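# Place the long carton centered between two short cartons

## Task

Lower the long carton until it lies flat in the space between the two short cartons, centered in that space, with the face that was on top at the start still on top. Both short cartons must finish exactly where and how they started.

## Robot and tools

Robot: two arms, left_arm and right_arm, each ending in the same five-finger right hand (the hands are not mirrored, so every hand axis and number means the same on both). Calibrated bases in the scene frame: left_arm at (+0.087, +0.606, +0.232) m, right_arm at (+0.085, -0.427, +0.232) m, each turned only slightly about z.

Frames. Scene frame: origin at table-top height halfway between the nominal bases, +x out over the table, +y toward left_arm, +z up. Camera-side words like left/right in images do not match arm names. Each arm reports its hand pose, velocities and Hand target in its own base frame. Offsets you send are taken along the current Hand target's own axes. The hand point sits 0.05 m in front of the palm: its +z runs along straight fingers, +y points out of the palm, +x runs across the palm away from the thumb. Straight fingers extend 0.06-0.07 m past the point; the wrist can dip below the point when fingers are level and may touch the table first. A bracket on the little-finger side can also strike things.

Row layout (used by execute_actions and move): exactly 28 numbers, each in [-1, 1], always both arms. Order: left dx, dy, dz, rx, ry, rz; left little, ring, middle, index, thumb_bend, thumb_turn, force_limit, speed; then the same 14 for the right arm. Pose numbers are offsets, not poses: measured from that arm's Hand target at the start of the action or move, scaled so 1.0 = 0.6 m or 180 degrees; rx, ry, rz form one rotation vector. Every row in one action counts from that same start, but a new action or call starts from the new Hand target, so sending the same offset again moves further. Six zeros re-request the current Hand target (and end a push if the hand point lags short). The controller limits each step's orientation command to 32 degrees from the measured one.

Hand numbers are absolute motor targets: -1 open/straight, +1 closed/curled; thumb_turn -1 beside the palm, +1 in front opposite the fingers. force_limit maps -1..+1 to about 0..10 N at the fingertip (0..15 N for the two thumb motors); speed rises linearly from near 0 at -1 to full at +0.48 and stays full above. For a gentle grip close at speed -0.94 or lower. With the thumb in front, the hand can enclose objects roughly 0.035-0.065 m thick. No value means 'unchanged': to keep a hand as is, resend the eight numbers of its last executed row (if none yet, send hand_measured plus hand_force_limit and hand_speed). To squeeze more, raise force_limit and send a more-closed target; to loosen, send a target more open than hand_measured.

Tools:
- execute_actions(actions, cameras): actions is a list of actions; each action is a table of 1 to 15 rows, one per 1/30 s step; a short table repeats its last row to fill 15 steps. Images come back only for an empty list or when cameras names them (["all"] for all, [] for none).
- move(target, speed, blend, stop_force, zero, blocking, cameras): straight-line paths toward the offset row (or a list of up to 15 rows, all counted from the same starting Hand targets). speed in m/s, 0.002-3.2, default 0.25 (turns up to twice that in rad/s), one value or one per target. blend in m rounds corners of a list; 0 means stop at each. stop_force in N, 4-120, one value for both arms, ends an arm's path on contact; not reliable for light pushes or when the hand rotates, and omit it when backing away from something pressed on. zero (with stop_force only) rezeroes the sensors first, default true. blocking=false returns after about 0.5 s while the move continues (not allowed with stop_force). Paths do not avoid obstacles or the other arm; keep paths away from an arm's own base. The added line reports the ending (done, off_target, moving, held, fault) and limits (paced = pose clipped, held = steps withheld).
- wait(seconds 0-10, cameras): lets time pass holding last commands.
- stop(cameras): brakes a running move.
- zoom_image(camera, region [x0, y0, x1, y1] in pixels, at most 504 by 504): enlarges part of the latest image.
- show_instructions(): shows the reference page(s).
- zero_wrist_force(arm): tares that arm's wrist sensor.
- finished_scene(scene=1): ends the scene for good; the carton must stay placed without the robot.

Cameras: cam_head_left, cam_head_right, cam_high, cam_low (896x504 each), cam_left_wrist, cam_right_wrist (672x504).

Results: end_effector_position (m), end_effector_quat_wxyz, velocities (m/s, rad/s), Hand target (the next offsets' origin), joint positions and torques, hand_measured / hand_stopped_by (moving, target, force, stalled, fault) / hand_load_n in motor order (load positive when the finger is pushed open; a dropped object shows as load near 0), Wrist force and Wrist torque in the hand's axes plus the peak since last shown, and MOTOR HOT or fault lines.

Cautions: an arm stops for 10 s if outside force reaches about 150 N (±25) or a joint hits its torque limit (wrist joints 49.6 N m, elbow 138, shoulder 303); a slightly-too-deep target on a firm surface can do this. Move slowly near contact. Never let the hands or arms press on each other. Do not drop the carton, release it while moving, slam it, knock the short cartons, or let anything leave the table. Avoid long holds at full stretch, which heat motors. Time spent thinking also passes in the scene.

Each tool is called after "Call:" as name(argument=value, ...), one argument or row to a line, values as JSON.

Reference images:

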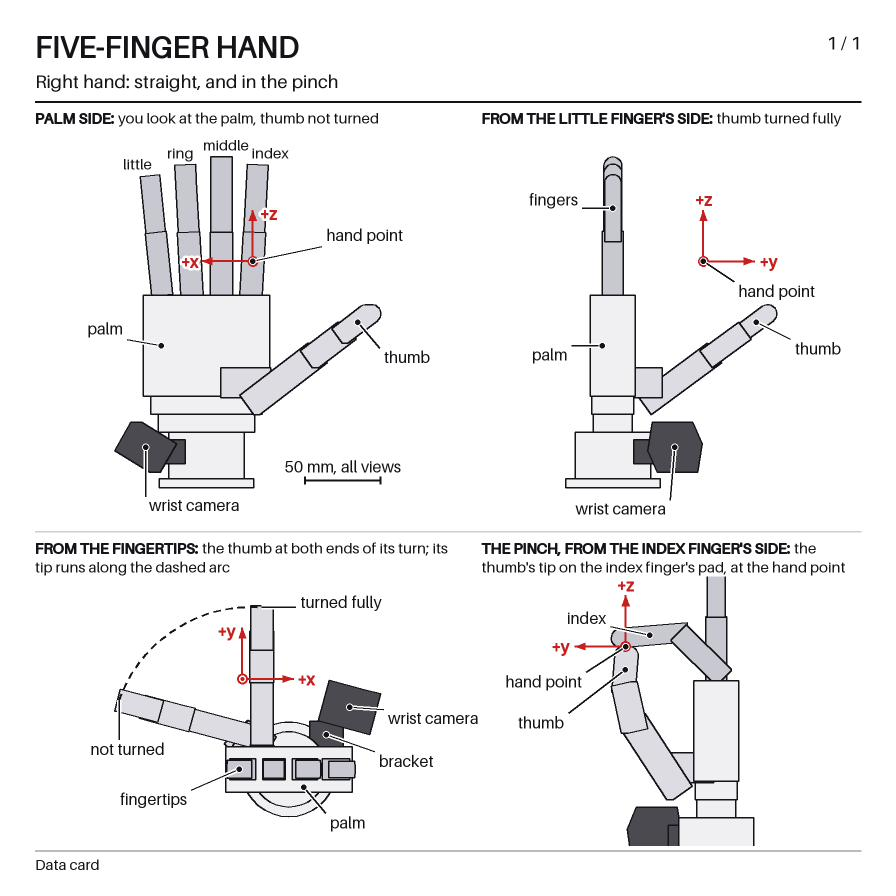

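## Session

Call:
execute_actions(
  actions=[],
)

Scene clock: 0.00 s.
left_arm: end_effector_position=(+0.8888, -0.7000, +0.1701) hand_measured=(-1.000, -1.000, -1.000, -1.000, -1.000, -1.000) hand_load_n=(+0.0, -0.5, +0.0, +0.0, +0.0, +0.0) hand_stopped_by=(target, target, target, target, target, target) hand_force_limit=0.00 hand_speed=-0.80 end_effector_quat_wxyz=(+0.075, -0.070, +0.817, -0.567) | right_arm: end_effector_position=(+0.9638, +0.0809, -0.0660) hand_measured=(-1.000, -1.000, -1.000, -1.000, -1.000, -1.000) hand_load_n=(+0.0, +0.0, -0.5, +0.0, +0.0, +0.0) hand_stopped_by=(target, target, target, target, target, target) hand_force_limit=0.00 hand_speed=-0.80 end_effector_quat_wxyz=(+0.663, -0.653, -0.095, -0.354)
Joint positions: left_arm=[-0.725 -0.786 1.12 0.093 2.155 -2.85] | right_arm=[-0.398 -0.467 1.677 3.129 0.14 -1.828]
Joint velocities: within noise
Joint torques (N m): no reading
Wrist force (N): no reading
Wrist torque (N m): no reading
Wrist force, peak (N): no reading
Hand target: left_arm +0.8888, -0.7000, +0.1701; +0.075, -0.070, +0.817, -0.567 | right_arm +0.9638, +0.0809, -0.0660; +0.663, -0.653, -0.095, -0.354

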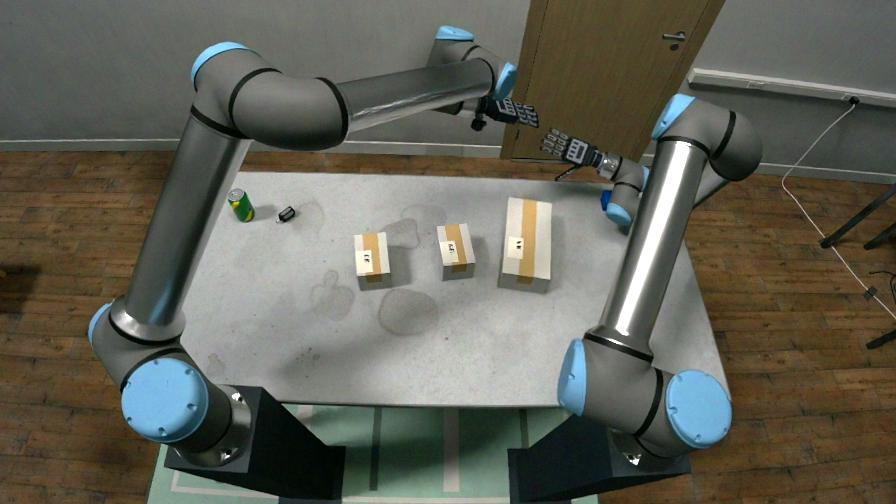

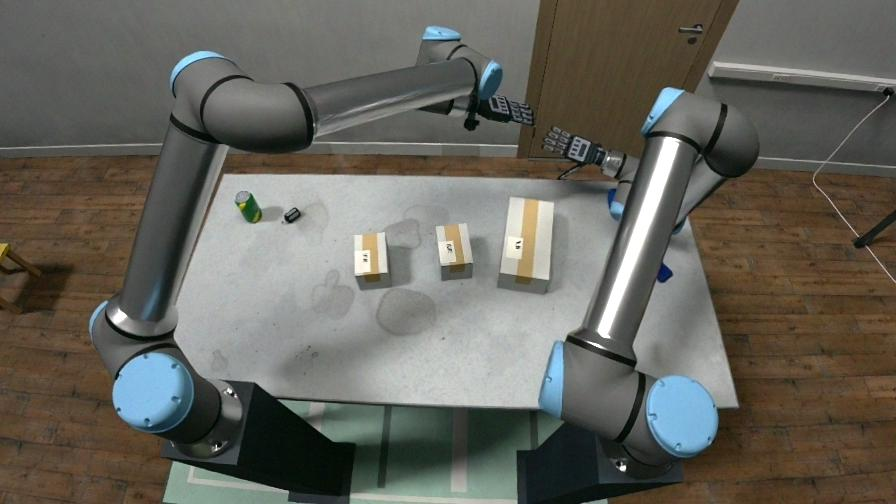

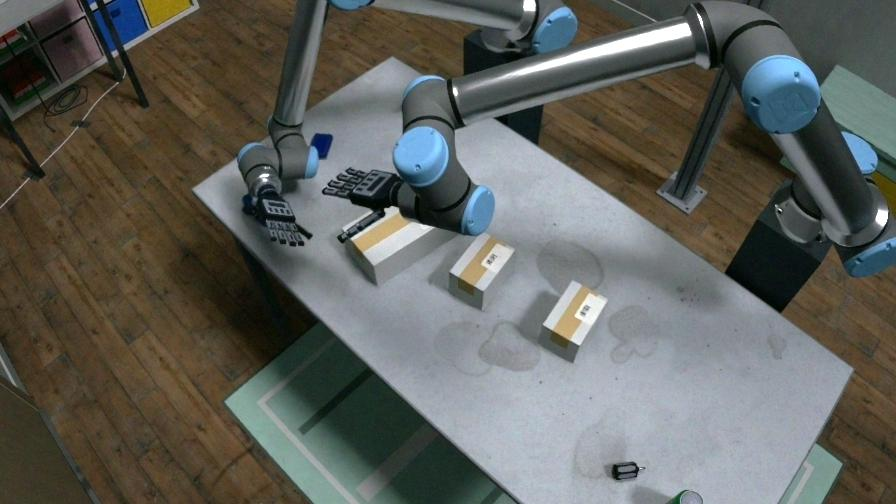

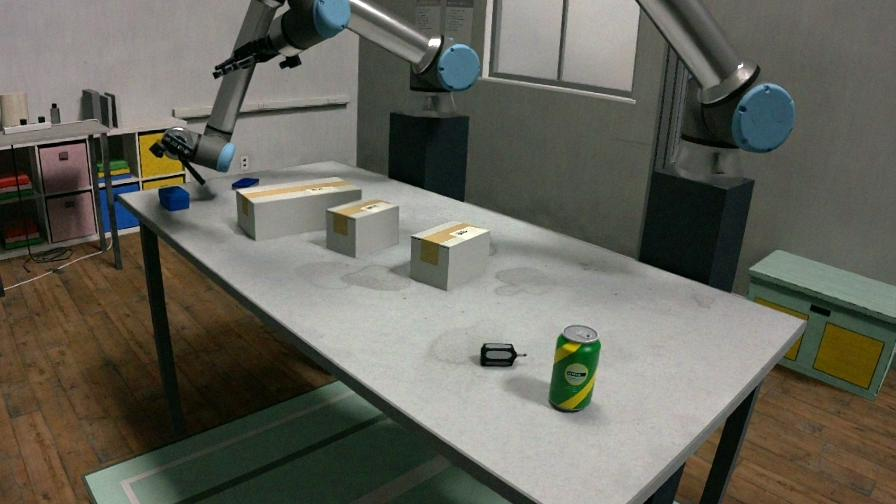

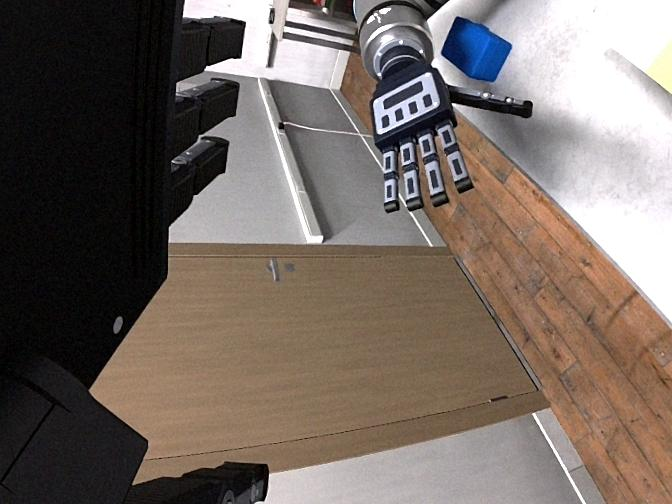

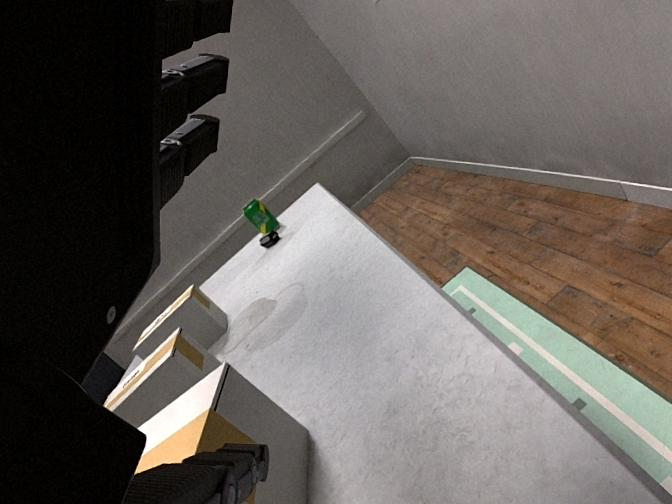

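Call:
zoom_image(
  camera="cam_head_left",
  region=[330, 170, 580, 310],
)

Call:
zoom_image(
  camera="cam_low",
  region=[220, 160, 510, 300],
)

Call:
zoom_image(
  camera="cam_high",
  region=[320, 180, 620, 370],
)

Scaled by 2.016 from the camera's 896x504 image, which has a finer 1280x720 frame.

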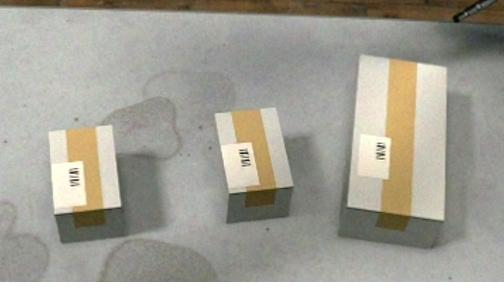

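Scaled by 1.738 from the camera's 896x504 image, which has a finer 1280x720 frame.

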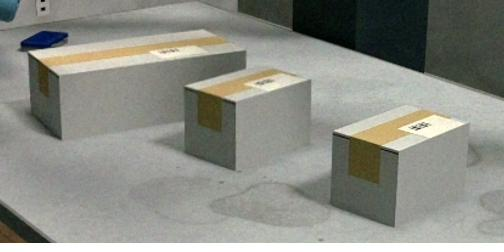

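Scaled by 1.680 from the camera's 896x504 image, which has a finer 1280x720 frame.

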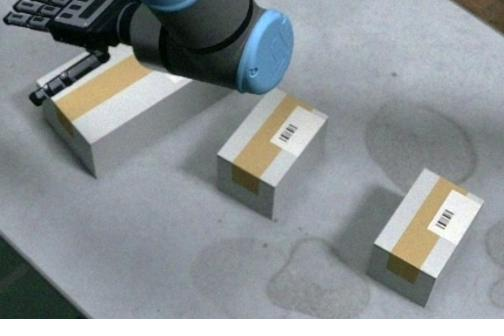

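Call:
move(
  target=[0.911,0.027,-0.188,-0.265,0.346,0.477,-1,-1,-1,-1,-1,-1,0,-0.8, 0,0,0,0,0,0,-1,-1,-1,-1,-1,-1,0,-0.8],
  speed=0.3,
  cameras=["all"],
)

Scene clock: 217.70 s.
left_arm: end_effector_position=(+0.3305, -0.7002, +0.1706) hand_measured=(-1.000, -1.000, -1.000, -1.000, -1.000, -1.000) hand_load_n=(+0.0, +0.0, +0.0, +0.0, +0.0, +0.0) hand_stopped_by=(target, target, target, target, target, target) hand_force_limit=0.00 hand_speed=-0.80 end_effector_quat_wxyz=(-0.001, +0.707, +0.707, +0.000) | right_arm: end_effector_position=(+0.9638, +0.0809, -0.0660) hand_measured=(-1.000, -1.000, -1.000, -1.000, -1.000, -1.000) hand_load_n=(+0.0, -0.5, +0.0, +0.0, +0.0, +0.0) hand_stopped_by=(target, target, target, target, target, target) hand_force_limit=0.00 hand_speed=-0.80 end_effector_quat_wxyz=(+0.663, -0.653, -0.095, -0.354)
Joint positions: left_arm=[-1.43 -1.029 1.517 1.085 1.571 -1.43] | right_arm=[-0.398 -0.467 1.677 3.129 0.14 -1.828]
Joint torques (N m): left_arm=[-16.85 -76.16 -41.81 3.86 0.66 -3.72] | right_arm=[2.61 -91.01 -19.19 -3.92 1.48 0.31]
Wrist force (N): left_arm=[-0.2 -0.7 1.3] | right_arm=[-0.5 -0.1 0.1]
Wrist torque (N m): left_arm=[-0.16 0.14 0.21] | right_arm=[-0.01 0.07 -0.04]
Wrist force, peak (N): left_arm=[-0.6 -2.4 1.2] | right_arm=[-0.5 -0.5 -0.6]
Hand target: left_arm +0.3304, -0.7002, +0.1706; -0.001, +0.707, +0.707, +0.000 | right_arm +0.9638, +0.0809, -0.0660; +0.663, -0.653, -0.095, -0.354
Off the commanded pose: left_arm 0.000 m, 0 deg | right_arm 0.000 m, 0 deg.
move: done

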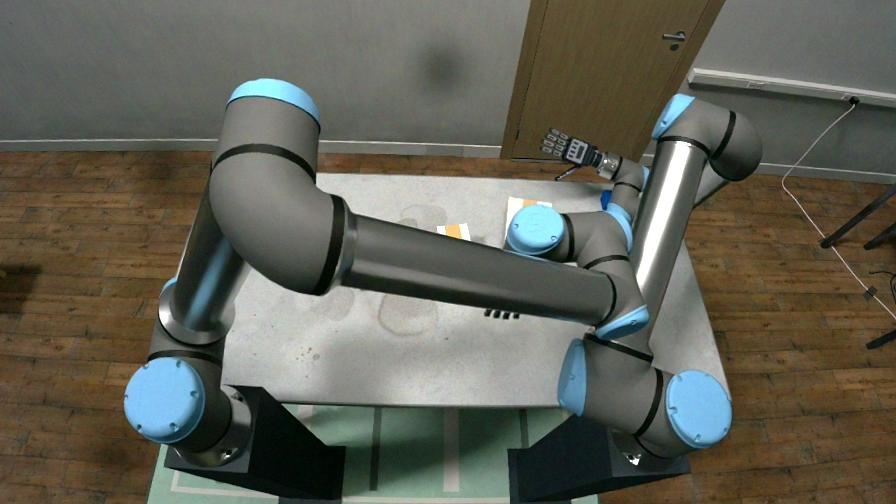

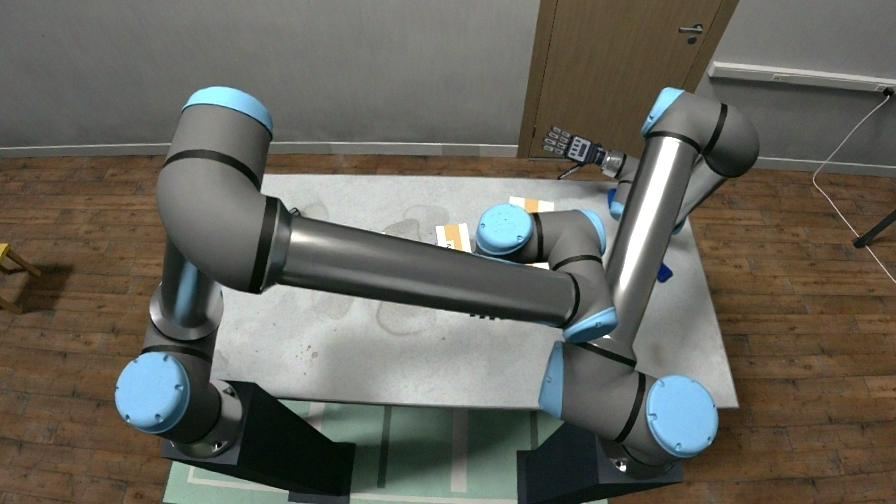

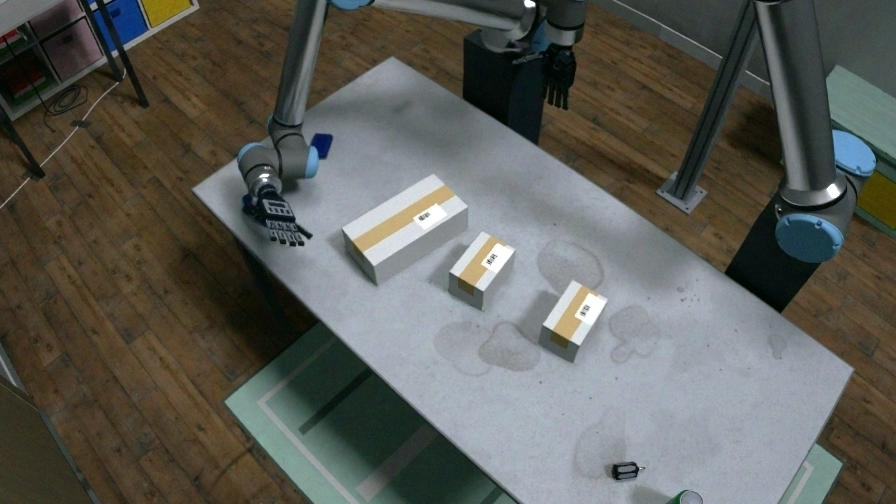

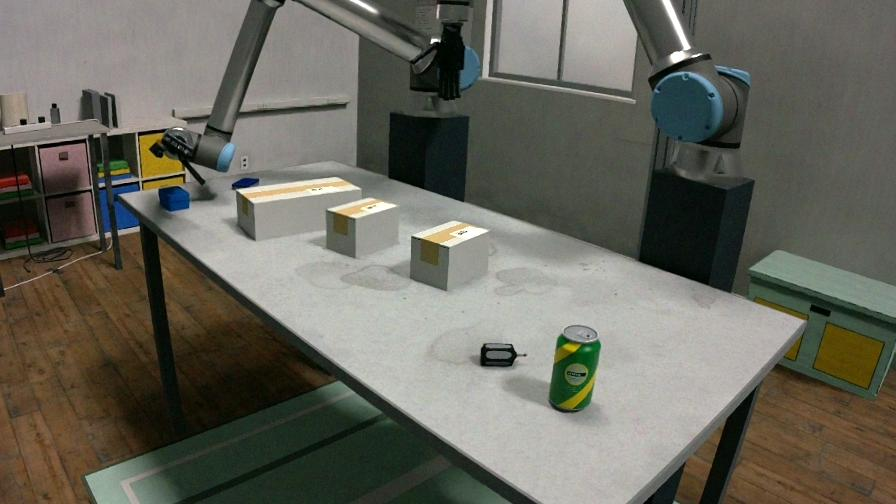

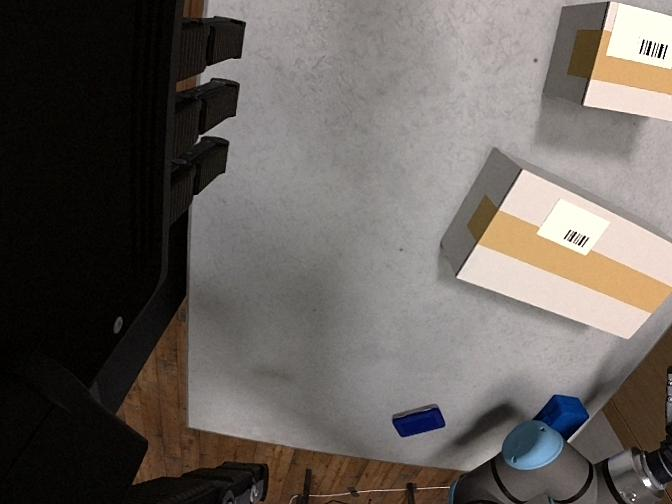

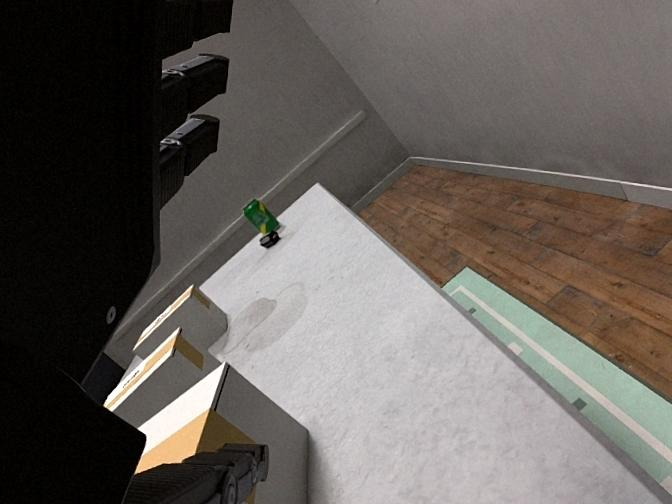

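Call:
move(
  target=[0.333,0,0,0,0,0,-1,-1,-1,-1,-1,-1,0,-0.8, 0,0,0,0,0,0,-1,-1,-1,-1,-1,-1,0,-0.8],
  speed=0.3,
  cameras=["all"],
)

Call:
move(
  target=[0,-0.1667,0,0,0,0,-1,-1,-1,-1,-1,-1,0,-0.8, 0,0,0,0,0,0,-1,-1,-1,-1,-1,-1,0,-0.8],
  speed=0.3,
  cameras=["cam_left_wrist"],
)

Call:
move(
  target=[0,0,-0.1667,0,0,0,-1,-1,-1,-1,-1,-1,0,-0.8, 0,0,0,0,0,0,-1,-1,-1,-1,-1,-1,0,-0.8],
  speed=0.3,
  cameras=["cam_left_wrist"],
)

Scene clock: 233.77 s.
left_arm: end_effector_position=(+0.3306, -0.5005, +0.1710) hand_measured=(-1.000, -1.000, -1.000, -1.000, -1.000, -1.000) hand_load_n=(+0.0, +0.0, +0.0, +0.0, +0.0, +0.0) hand_stopped_by=(target, target, target, target, target, target) hand_force_limit=0.00 hand_speed=-0.80 end_effector_quat_wxyz=(-0.001, +0.707, +0.707, +0.000) | right_arm: end_effector_position=(+0.9638, +0.0809, -0.0660) hand_measured=(-1.000, -1.000, -1.000, -1.000, -1.000, -1.000) hand_load_n=(+0.0, +0.0, +0.0, +0.0, +0.0, +0.0) hand_stopped_by=(target, target, target, target, target, target) hand_force_limit=0.00 hand_speed=-0.80 end_effector_quat_wxyz=(+0.663, -0.653, -0.095, -0.354)
Joint positions: left_arm=[-1.375 -1.293 1.912 0.953 1.571 -1.375] | right_arm=[-0.398 -0.467 1.677 3.129 0.14 -1.828]
Joint torques (N m): left_arm=[-13.66 -69.64 -22.14 5.2 -2.23 -4.12] | right_arm=[1.92 -92.04 -18.96 -4.04 1.43 0.05]
Wrist force (N): left_arm=[-0.1 -0.9 0.9] | right_arm=[-0.5 0.0 -0.1]
Wrist torque (N m): left_arm=[-0.19 0.18 0.15] | right_arm=[0.02 0.08 -0.03]
Wrist force, peak (N): left_arm=[-3.3 -1.0 1.2] | right_arm=[-0.6 -0.2 -0.5]
Hand target: left_arm +0.3305, -0.5004, +0.1709; -0.001, +0.707, +0.707, +0.000 | right_arm +0.9638, +0.0809, -0.0660; +0.663, -0.653, -0.095, -0.354
Off the commanded pose: left_arm 0.000 m, 0 deg | right_arm 0.000 m, 0 deg.
move: done

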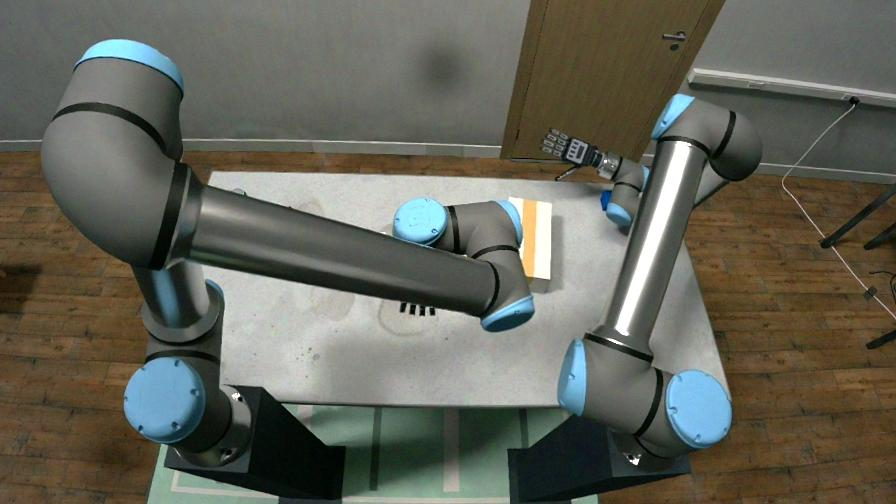

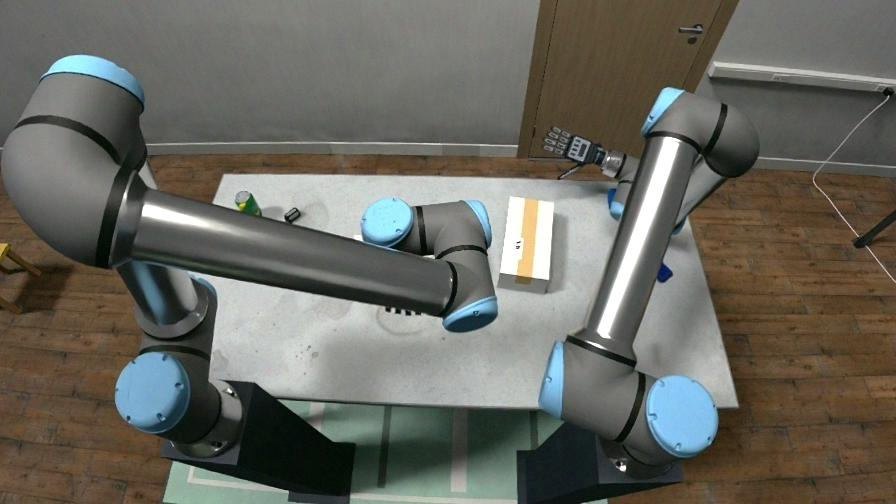

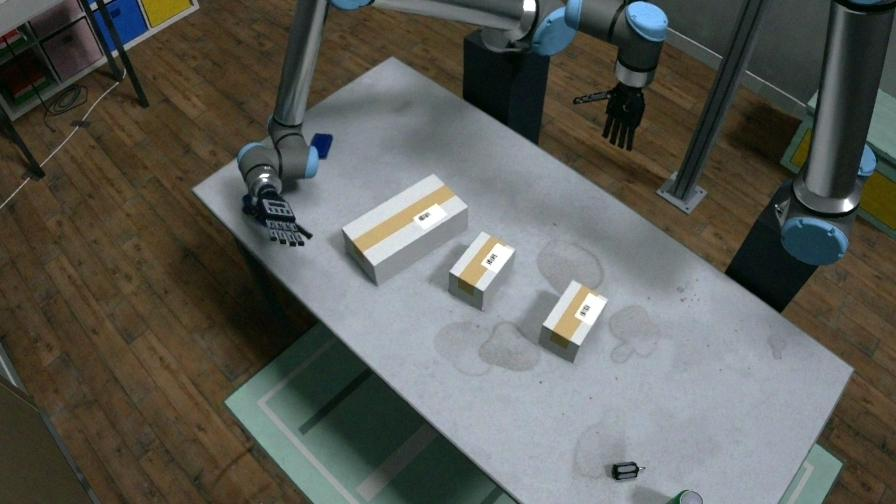

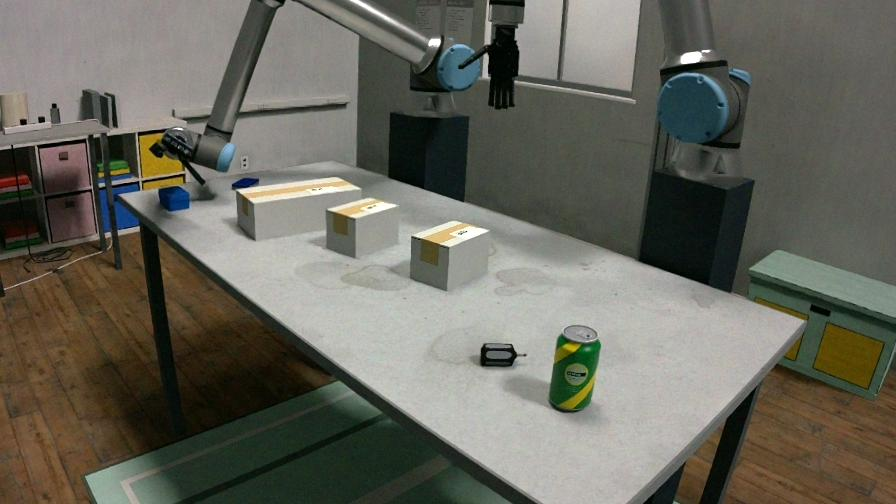

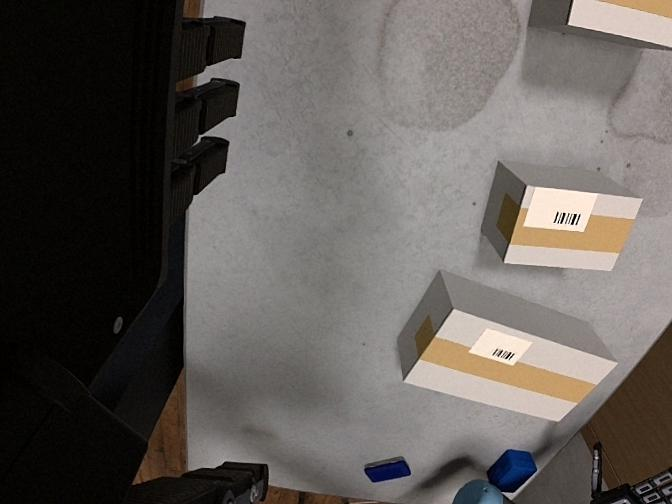

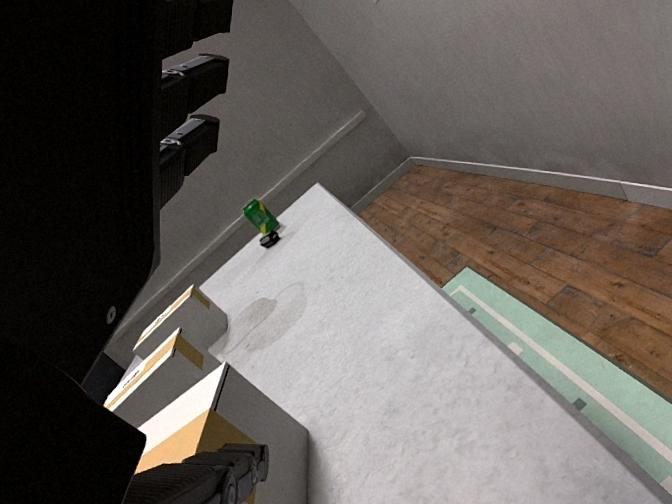

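Scene clock: 234.67 s.
left_arm: end_effector_position=(+0.2306, -0.5004, +0.1710) hand_measured=(-1.000, -1.000, -1.000, -1.000, -1.000, -1.000) hand_load_n=(+0.0, -0.5, +0.0, +0.0, +0.0, +0.0) hand_stopped_by=(target, target, target, target, target, target) hand_force_limit=0.00 hand_speed=-0.80 end_effector_quat_wxyz=(-0.001, +0.707, +0.707, +0.000) | right_arm: end_effector_position=(+0.9638, +0.0809, -0.0660) hand_measured=(-1.000, -1.000, -1.000, -1.000, -1.000, -1.000) hand_load_n=(+0.0, +0.0, +0.0, +0.0, +0.5, +0.0) hand_stopped_by=(target, target, target, target, target, target) hand_force_limit=0.00 hand_speed=-0.80 end_effector_quat_wxyz=(+0.663, -0.653, -0.095, -0.354)
Joint positions: left_arm=[-1.578 -1.357 1.997 0.933 1.572 -1.578] | right_arm=[-0.398 -0.467 1.677 3.129 0.14 -1.828]
Joint torques (N m): left_arm=[-12.31 -50.39 -32.41 5.91 -3.14 -2.94] | right_arm=[2.19 -92.46 -19.19 -3.93 1.43 -0.01]
Wrist force (N): left_arm=[-0.2 -1.0 0.7] | right_arm=[-0.5 0.1 0.0]
Wrist torque (N m): left_arm=[-0.16 0.20 -0.04] | right_arm=[0.02 0.07 -0.03]
Wrist force, peak (N): left_arm=[-0.1 -3.2 1.0] | right_arm=[-0.6 0.1 -0.7]
Hand target: left_arm +0.2305, -0.5004, +0.1710; -0.001, +0.707, +0.707, +0.000 | right_arm +0.9638, +0.0809, -0.0660; +0.663, -0.653, -0.095, -0.354
Off the commanded pose: left_arm 0.000 m, 0 deg | right_arm 0.000 m, 0 deg.
move: done
Images, in order (width x height): cam_left_wrist 672x504.

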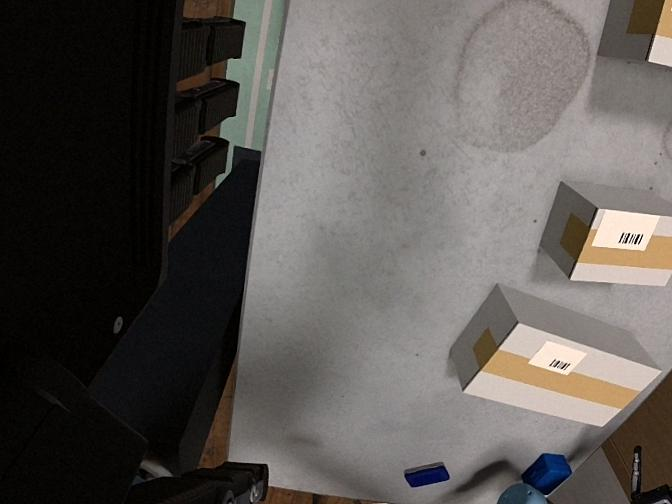

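Scene clock: 235.53 s.
left_arm: end_effector_position=(+0.2307, -0.5005, +0.2709) hand_measured=(-1.000, -1.000, -1.000, -1.000, -1.000, -1.000) hand_load_n=(+0.0, +0.0, +0.0, +0.0, +0.0, +0.0) hand_stopped_by=(target, target, target, target, target, target) hand_force_limit=0.00 hand_speed=-0.80 end_effector_quat_wxyz=(-0.001, +0.707, +0.707, +0.000) | right_arm: end_effector_position=(+0.9638, +0.0809, -0.0660) hand_measured=(-1.000, -1.000, -1.000, -1.000, -1.000, -1.000) hand_load_n=(+0.0, +0.0, +0.0, +0.0, +0.0, +0.0) hand_stopped_by=(target, target, target, target, target, target) hand_force_limit=0.00 hand_speed=-0.80 end_effector_quat_wxyz=(+0.663, -0.653, -0.095, -0.354)
Joint positions: left_arm=[-1.578 -1.448 1.902 1.119 1.572 -1.578] | right_arm=[-0.398 -0.467 1.677 3.129 0.14 -1.828]
Joint torques (N m): left_arm=[-3.41 -53.8 -41.34 6.14 2.32 -0.05] | right_arm=[2.59 -91.68 -19.25 -3.9 1.28 0.18]
Wrist force (N): left_arm=[-0.3 -0.7 1.2] | right_arm=[-0.4 -0.3 0.1]
Wrist torque (N m): left_arm=[-0.16 0.17 -0.02] | right_arm=[-0.04 0.05 -0.03]
Wrist force, peak (N): left_arm=[-0.3 -0.9 3.6] | right_arm=[-0.6 -0.1 0.3]
Hand target: left_arm +0.2306, -0.5006, +0.2710; -0.001, +0.707, +0.707, +0.000 | right_arm +0.9638, +0.0809, -0.0660; +0.663, -0.653, -0.095, -0.354
Off the commanded pose: left_arm 0.000 m, 0 deg | right_arm 0.000 m, 0 deg.
move: done
Images, in order (width x height): cam_left_wrist 672x504.

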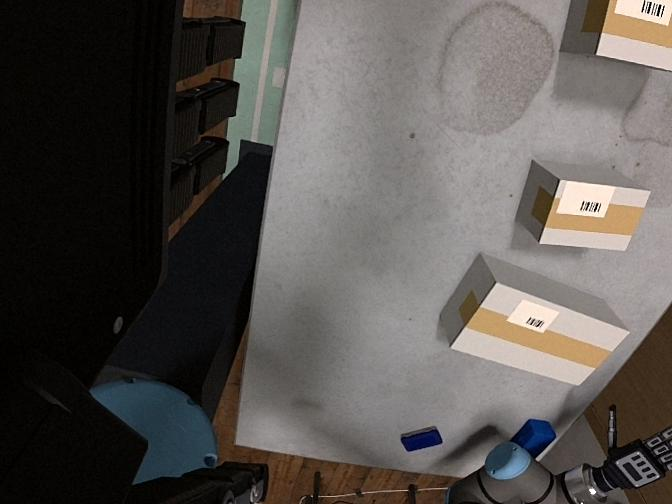

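Call:
move(
  target=[0.2,0.2,0,0,0,0,-1,-1,-1,-1,-1,-1,0,-0.8, 0,0,0,0,0,0,-1,-1,-1,-1,-1,-1,0,-0.8],
  speed=0.3,
  cameras=["cam_left_wrist"],
)

Call:
zoom_image(
  camera="cam_left_wrist",
  region=[380, 0, 672, 220],
)

Call:
zoom_image(
  camera="cam_left_wrist",
  region=[330, 200, 622, 420],
)

Scene clock: 284.67 s.
left_arm: end_effector_position=(+0.3506, -0.3807, +0.2712) hand_measured=(-1.000, -1.000, -1.000, -1.000, -1.000, -1.000) hand_load_n=(+0.0, +0.0, +0.0, +0.0, +0.0, -0.5) hand_stopped_by=(target, target, target, target, target, target) hand_force_limit=0.00 hand_speed=-0.80 end_effector_quat_wxyz=(-0.001, +0.707, +0.707, +0.000) | right_arm: end_effector_position=(+0.9638, +0.0809, -0.0660) hand_measured=(-1.000, -1.000, -1.000, -1.000, -1.000, -1.000) hand_load_n=(+0.0, +0.0, +0.0, +0.0, +0.0, +0.0) hand_stopped_by=(target, target, target, target, target, target) hand_force_limit=0.00 hand_speed=-0.80 end_effector_quat_wxyz=(+0.663, -0.653, -0.095, -0.354)
Joint positions: left_arm=[-1.271 -1.524 1.985 1.111 1.571 -1.27] | right_arm=[-0.398 -0.467 1.677 3.129 0.14 -1.828]
Joint torques (N m): left_arm=[16.7 -44.59 -36.56 5.64 2.83 2.7] | right_arm=[1.93 -92.6 -19.25 -3.98 1.21 0.07]
Wrist force (N): left_arm=[-0.1 -1.2 1.0] | right_arm=[0.0 -0.1 -0.6]
Wrist torque (N m): left_arm=[-0.20 0.16 0.31] | right_arm=[0.03 0.02 0.00]
Wrist force, peak (N): left_arm=[-2.0 -2.8 1.4] | right_arm=[-0.9 0.2 -0.5]
Hand target: left_arm +0.3507, -0.3806, +0.2712; -0.001, +0.707, +0.707, +0.000 | right_arm +0.9638, +0.0809, -0.0660; +0.663, -0.653, -0.095, -0.354
Off the commanded pose: left_arm 0.000 m, 0 deg | right_arm 0.000 m, 0 deg.
move: done
Images, in order (width x height): cam_left_wrist 672x504.

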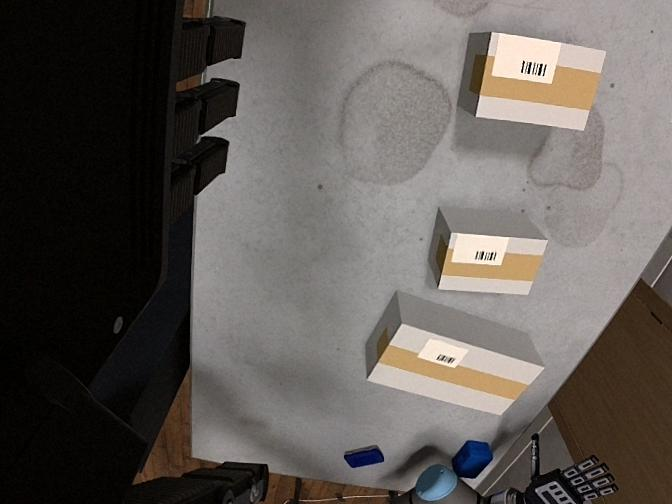

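Scaled by 1.726 from the camera's 672x504 image, which has a finer 960x720 frame.

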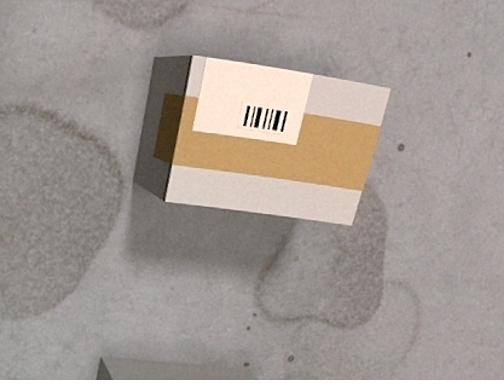

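Scaled by 1.726 from the camera's 672x504 image, which has a finer 960x720 frame.

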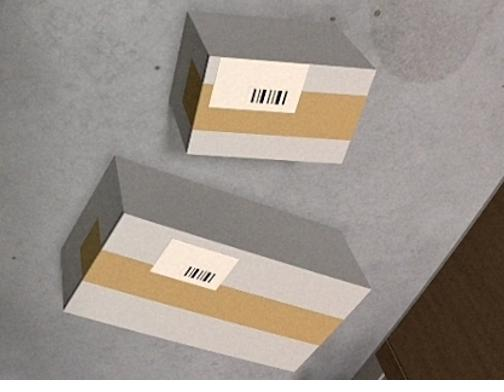

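Call:
move(
  target=[0,0,0.25,0,0,0,-1,-1,-1,-1,-1,-1,0,-0.8, 0,0,0,0,0,0,-1,-1,-1,-1,-1,-1,0,-0.8],
  speed=0.3,
  cameras=["cam_left_wrist"],
)

Call:
zoom_image(
  camera="cam_left_wrist",
  region=[380, 0, 672, 220],
)

Call:
zoom_image(
  camera="cam_left_wrist",
  region=[370, 250, 662, 470],
)

Call:
move(
  target=[-0.25,-0.1667,0,0,0,0,-1,-1,-1,-1,-1,-1,0,-0.8, 0,0,0,0,0,0,-1,-1,-1,-1,-1,-1,0,-0.8],
  speed=0.3,
  cameras=["cam_left_wrist"],
)

Call:
zoom_image(
  camera="cam_left_wrist",
  region=[380, 0, 672, 220],
)

Call:
zoom_image(
  camera="cam_left_wrist",
  region=[380, 200, 672, 420],
)

Scene clock: 304.47 s.
left_arm: end_effector_position=(+0.3505, -0.3804, +0.1213) hand_measured=(-1.000, -1.000, -1.000, -1.000, -1.000, -1.000) hand_load_n=(+0.0, +0.0, +0.0, +0.0, +0.0, +0.0) hand_stopped_by=(target, target, target, target, target, target) hand_force_limit=0.00 hand_speed=-0.80 end_effector_quat_wxyz=(-0.001, +0.707, +0.707, +0.000) | right_arm: end_effector_position=(+0.9638, +0.0809, -0.0660) hand_measured=(-1.000, -1.000, -1.000, -1.000, -1.000, -1.000) hand_load_n=(+0.0, -0.5, +0.0, +0.0, +0.0, +0.0) hand_stopped_by=(target, target, target, target, target, target) hand_force_limit=0.00 hand_speed=-0.80 end_effector_quat_wxyz=(+0.663, -0.653, -0.095, -0.354)
Joint positions: left_arm=[-1.271 -1.366 2.123 0.816 1.571 -1.27] | right_arm=[-0.398 -0.467 1.677 3.129 0.14 -1.828]
Joint torques (N m): left_arm=[16.56 -38.3 -21.68 2.23 -2.45 3.61] | right_arm=[1.89 -91.92 -18.93 -4.09 1.29 0.1]
Wrist force (N): left_arm=[-0.5 -0.7 0.9] | right_arm=[-0.1 -0.3 -0.4]
Wrist torque (N m): left_arm=[-0.15 0.24 0.20] | right_arm=[-0.02 0.02 -0.02]
Wrist force, peak (N): left_arm=[-0.3 -0.6 4.0] | right_arm=[-0.8 -0.1 -0.2]
Hand target: left_arm +0.3505, -0.3803, +0.1212; -0.001, +0.707, +0.707, +0.000 | right_arm +0.9638, +0.0809, -0.0660; +0.663, -0.653, -0.095, -0.354
Off the commanded pose: left_arm 0.000 m, 0 deg | right_arm 0.000 m, 0 deg.
move: done
Images, in order (width x height): cam_left_wrist 672x504.

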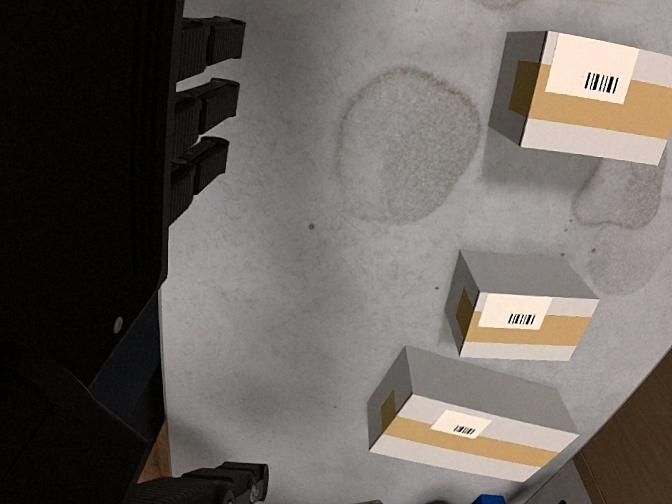

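Scaled by 1.726 from the camera's 672x504 image, which has a finer 960x720 frame.

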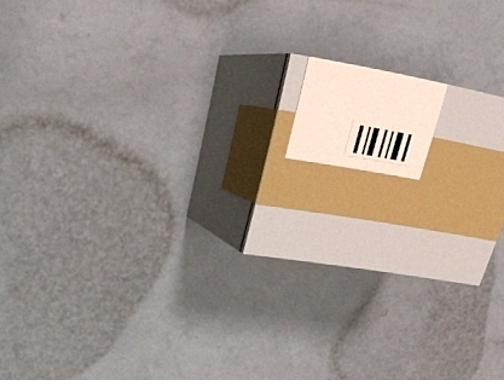

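Scaled by 1.726 from the camera's 672x504 image, which has a finer 960x720 frame.

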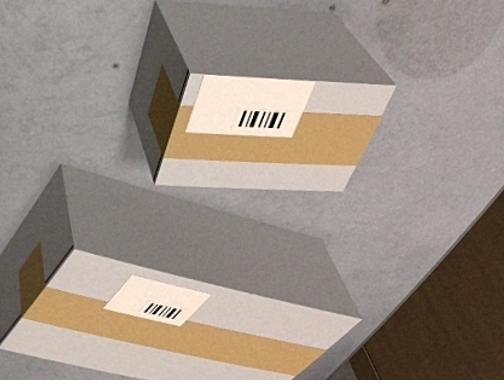

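Scene clock: 305.57 s.
left_arm: end_effector_position=(+0.2505, -0.5301, +0.1209) hand_measured=(-1.000, -1.000, -1.000, -1.000, -1.000, -1.000) hand_load_n=(+0.0, +0.0, +0.0, +0.0, +0.0, +0.0) hand_stopped_by=(target, target, target, target, target, target) hand_force_limit=0.00 hand_speed=-0.80 end_effector_quat_wxyz=(-0.001, +0.707, +0.707, +0.000) | right_arm: end_effector_position=(+0.9638, +0.0809, -0.0660) hand_measured=(-1.000, -1.000, -1.000, -1.000, -1.000, -1.000) hand_load_n=(+0.0, +0.0, +0.0, +0.0, +0.0, +0.0) hand_stopped_by=(target, target, target, target, target, target) hand_force_limit=0.00 hand_speed=-0.80 end_effector_quat_wxyz=(+0.663, -0.653, -0.095, -0.354)
Joint positions: left_arm=[-1.538 -1.249 1.963 0.859 1.572 -1.538] | right_arm=[-0.398 -0.467 1.677 3.129 0.14 -1.828]
Joint torques (N m): left_arm=[-14.83 -51.58 -35.87 2.07 -2.97 0.78] | right_arm=[1.26 -93.11 -19.28 -4 1.24 0.05]
Wrist force (N): left_arm=[-0.1 -0.9 1.1] | right_arm=[-0.4 0.2 -0.3]
Wrist torque (N m): left_arm=[-0.20 0.18 -0.03] | right_arm=[0.06 0.06 -0.02]
Wrist force, peak (N): left_arm=[-2.1 -2.3 0.9] | right_arm=[-0.6 0.1 -0.4]
Hand target: left_arm +0.2504, -0.5303, +0.1210; -0.001, +0.707, +0.707, +0.000 | right_arm +0.9638, +0.0809, -0.0660; +0.663, -0.653, -0.095, -0.354
Off the commanded pose: left_arm 0.000 m, 0 deg | right_arm 0.000 m, 0 deg.
move: done
Images, in order (width x height): cam_left_wrist 672x504.

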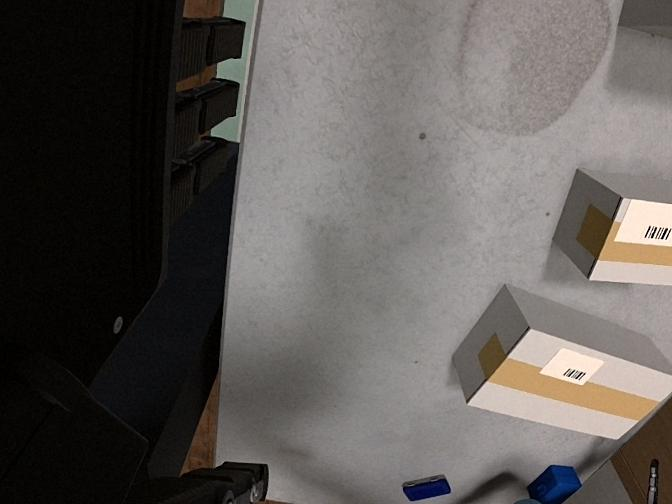

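Scaled by 1.726 from the camera's 672x504 image, which has a finer 960x720 frame.

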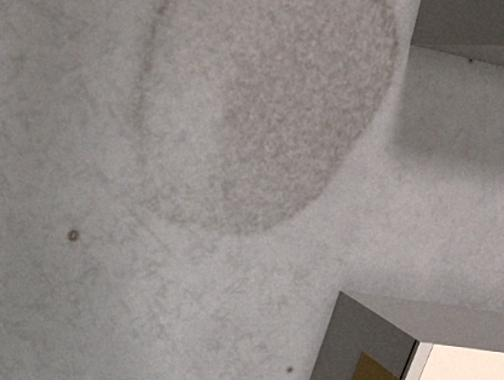

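Scaled by 1.726 from the camera's 672x504 image, which has a finer 960x720 frame.

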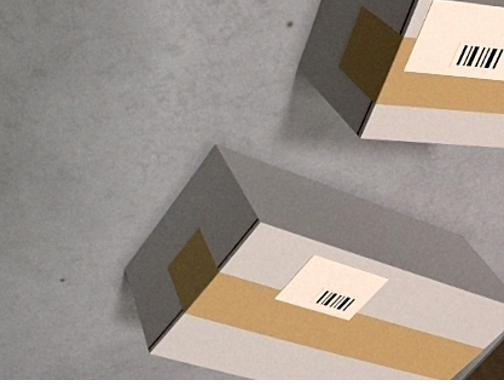

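Call:
move(
  target=[-0.09,0.437,-0.17,0.030,0.1656,0,-1,-1,-1,-1,-1,-1,0,-0.8, 0,0,0,0,0,0,-1,-1,-1,-1,-1,-1,0,-0.8],
  speed=0.3,
  cameras=["cam_left_wrist","cam_head_left"],
)

Scene clock: 415.00 s.
left_arm: end_effector_position=(+0.5127, -0.5846, +0.2226) hand_measured=(-1.000, -1.000, -1.000, -1.000, -1.000, -1.000) hand_load_n=(+0.0, +0.0, +0.0, +0.0, +0.0, +0.5) hand_stopped_by=(target, target, target, target, target, target) hand_force_limit=0.00 hand_speed=-0.80 end_effector_quat_wxyz=(-0.216, +0.683, +0.682, +0.149) | right_arm: end_effector_position=(+0.9638, +0.0809, -0.0660) hand_measured=(-1.000, -1.000, -1.000, -1.000, -1.000, -1.000) hand_load_n=(+0.0, +0.0, +0.0, +0.0, +0.0, +0.0) hand_stopped_by=(target, target, target, target, target, target) hand_force_limit=0.00 hand_speed=-0.80 end_effector_quat_wxyz=(+0.663, -0.653, -0.095, -0.354)
Joint positions: left_arm=[-1.175 -0.853 1.264 1.681 1.462 -1.204] | right_arm=[-0.398 -0.467 1.677 3.129 0.14 -1.828]
Joint torques (N m): left_arm=[1.6 -86.65 -43.02 6.16 0.31 -4.23] | right_arm=[1.28 -92.54 -18.89 -4.01 1.17 0.06]
Wrist force (N): left_arm=[-0.5 -0.5 0.7] | right_arm=[-0.4 0.2 0.2]
Wrist torque (N m): left_arm=[-0.10 0.23 0.24] | right_arm=[0.02 0.05 -0.02]
Wrist force, peak (N): left_arm=[1.0 -3.4 2.1] | right_arm=[-0.8 -0.4 -0.3]
Hand target: left_arm +0.5127, -0.5846, +0.2226; -0.216, +0.683, +0.682, +0.149 | right_arm +0.9638, +0.0809, -0.0660; +0.663, -0.653, -0.095, -0.354
Off the commanded pose: left_arm 0.000 m, 0 deg | right_arm 0.000 m, 0 deg.
move: done
Images, in order (width x height): cam_head_left 896x504, cam_left_wrist 672x504.

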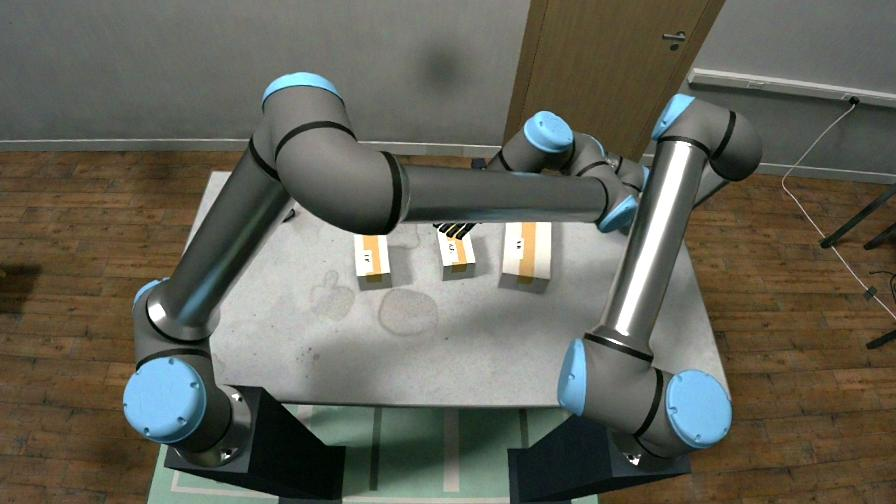

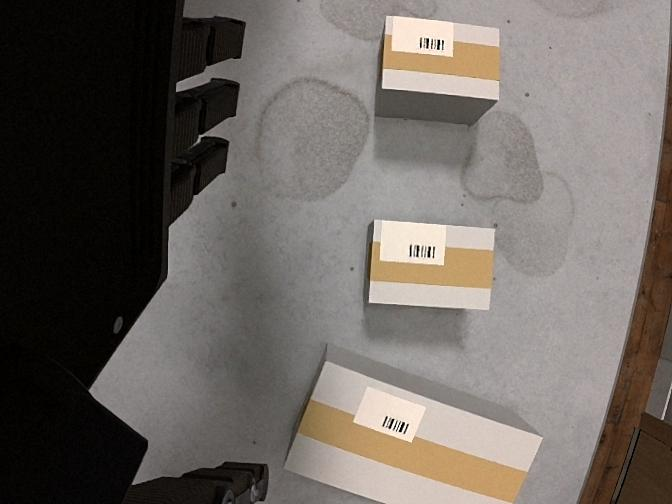

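Call:
zoom_image(
  camera="cam_left_wrist",
  region=[340, 0, 540, 160],
)

Call:
zoom_image(
  camera="cam_left_wrist",
  region=[340, 180, 540, 340],
)

Call:
zoom_image(
  camera="cam_left_wrist",
  region=[270, 330, 570, 504],
)

Scaled by 2.520 from the camera's 672x504 image, which has a finer 960x720 frame.

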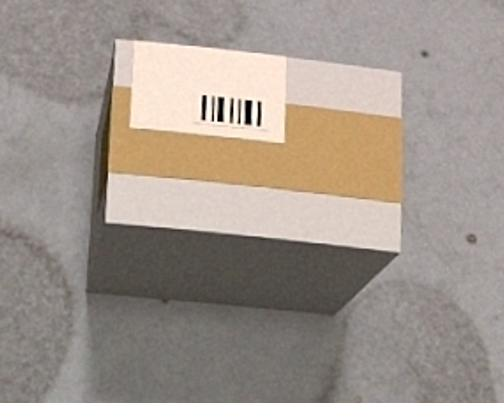

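Scaled by 2.520 from the camera's 672x504 image, which has a finer 960x720 frame.

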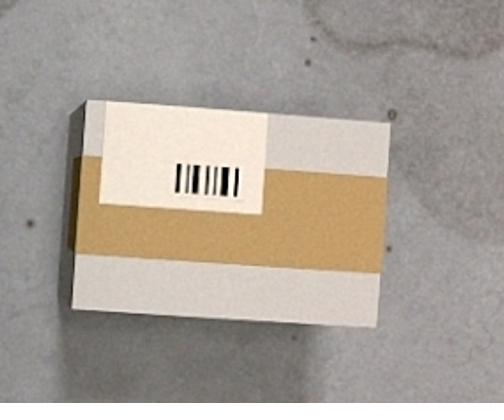

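Scaled by 1.680 from the camera's 672x504 image, which has a finer 960x720 frame.

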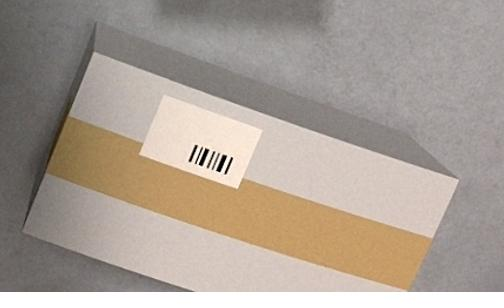

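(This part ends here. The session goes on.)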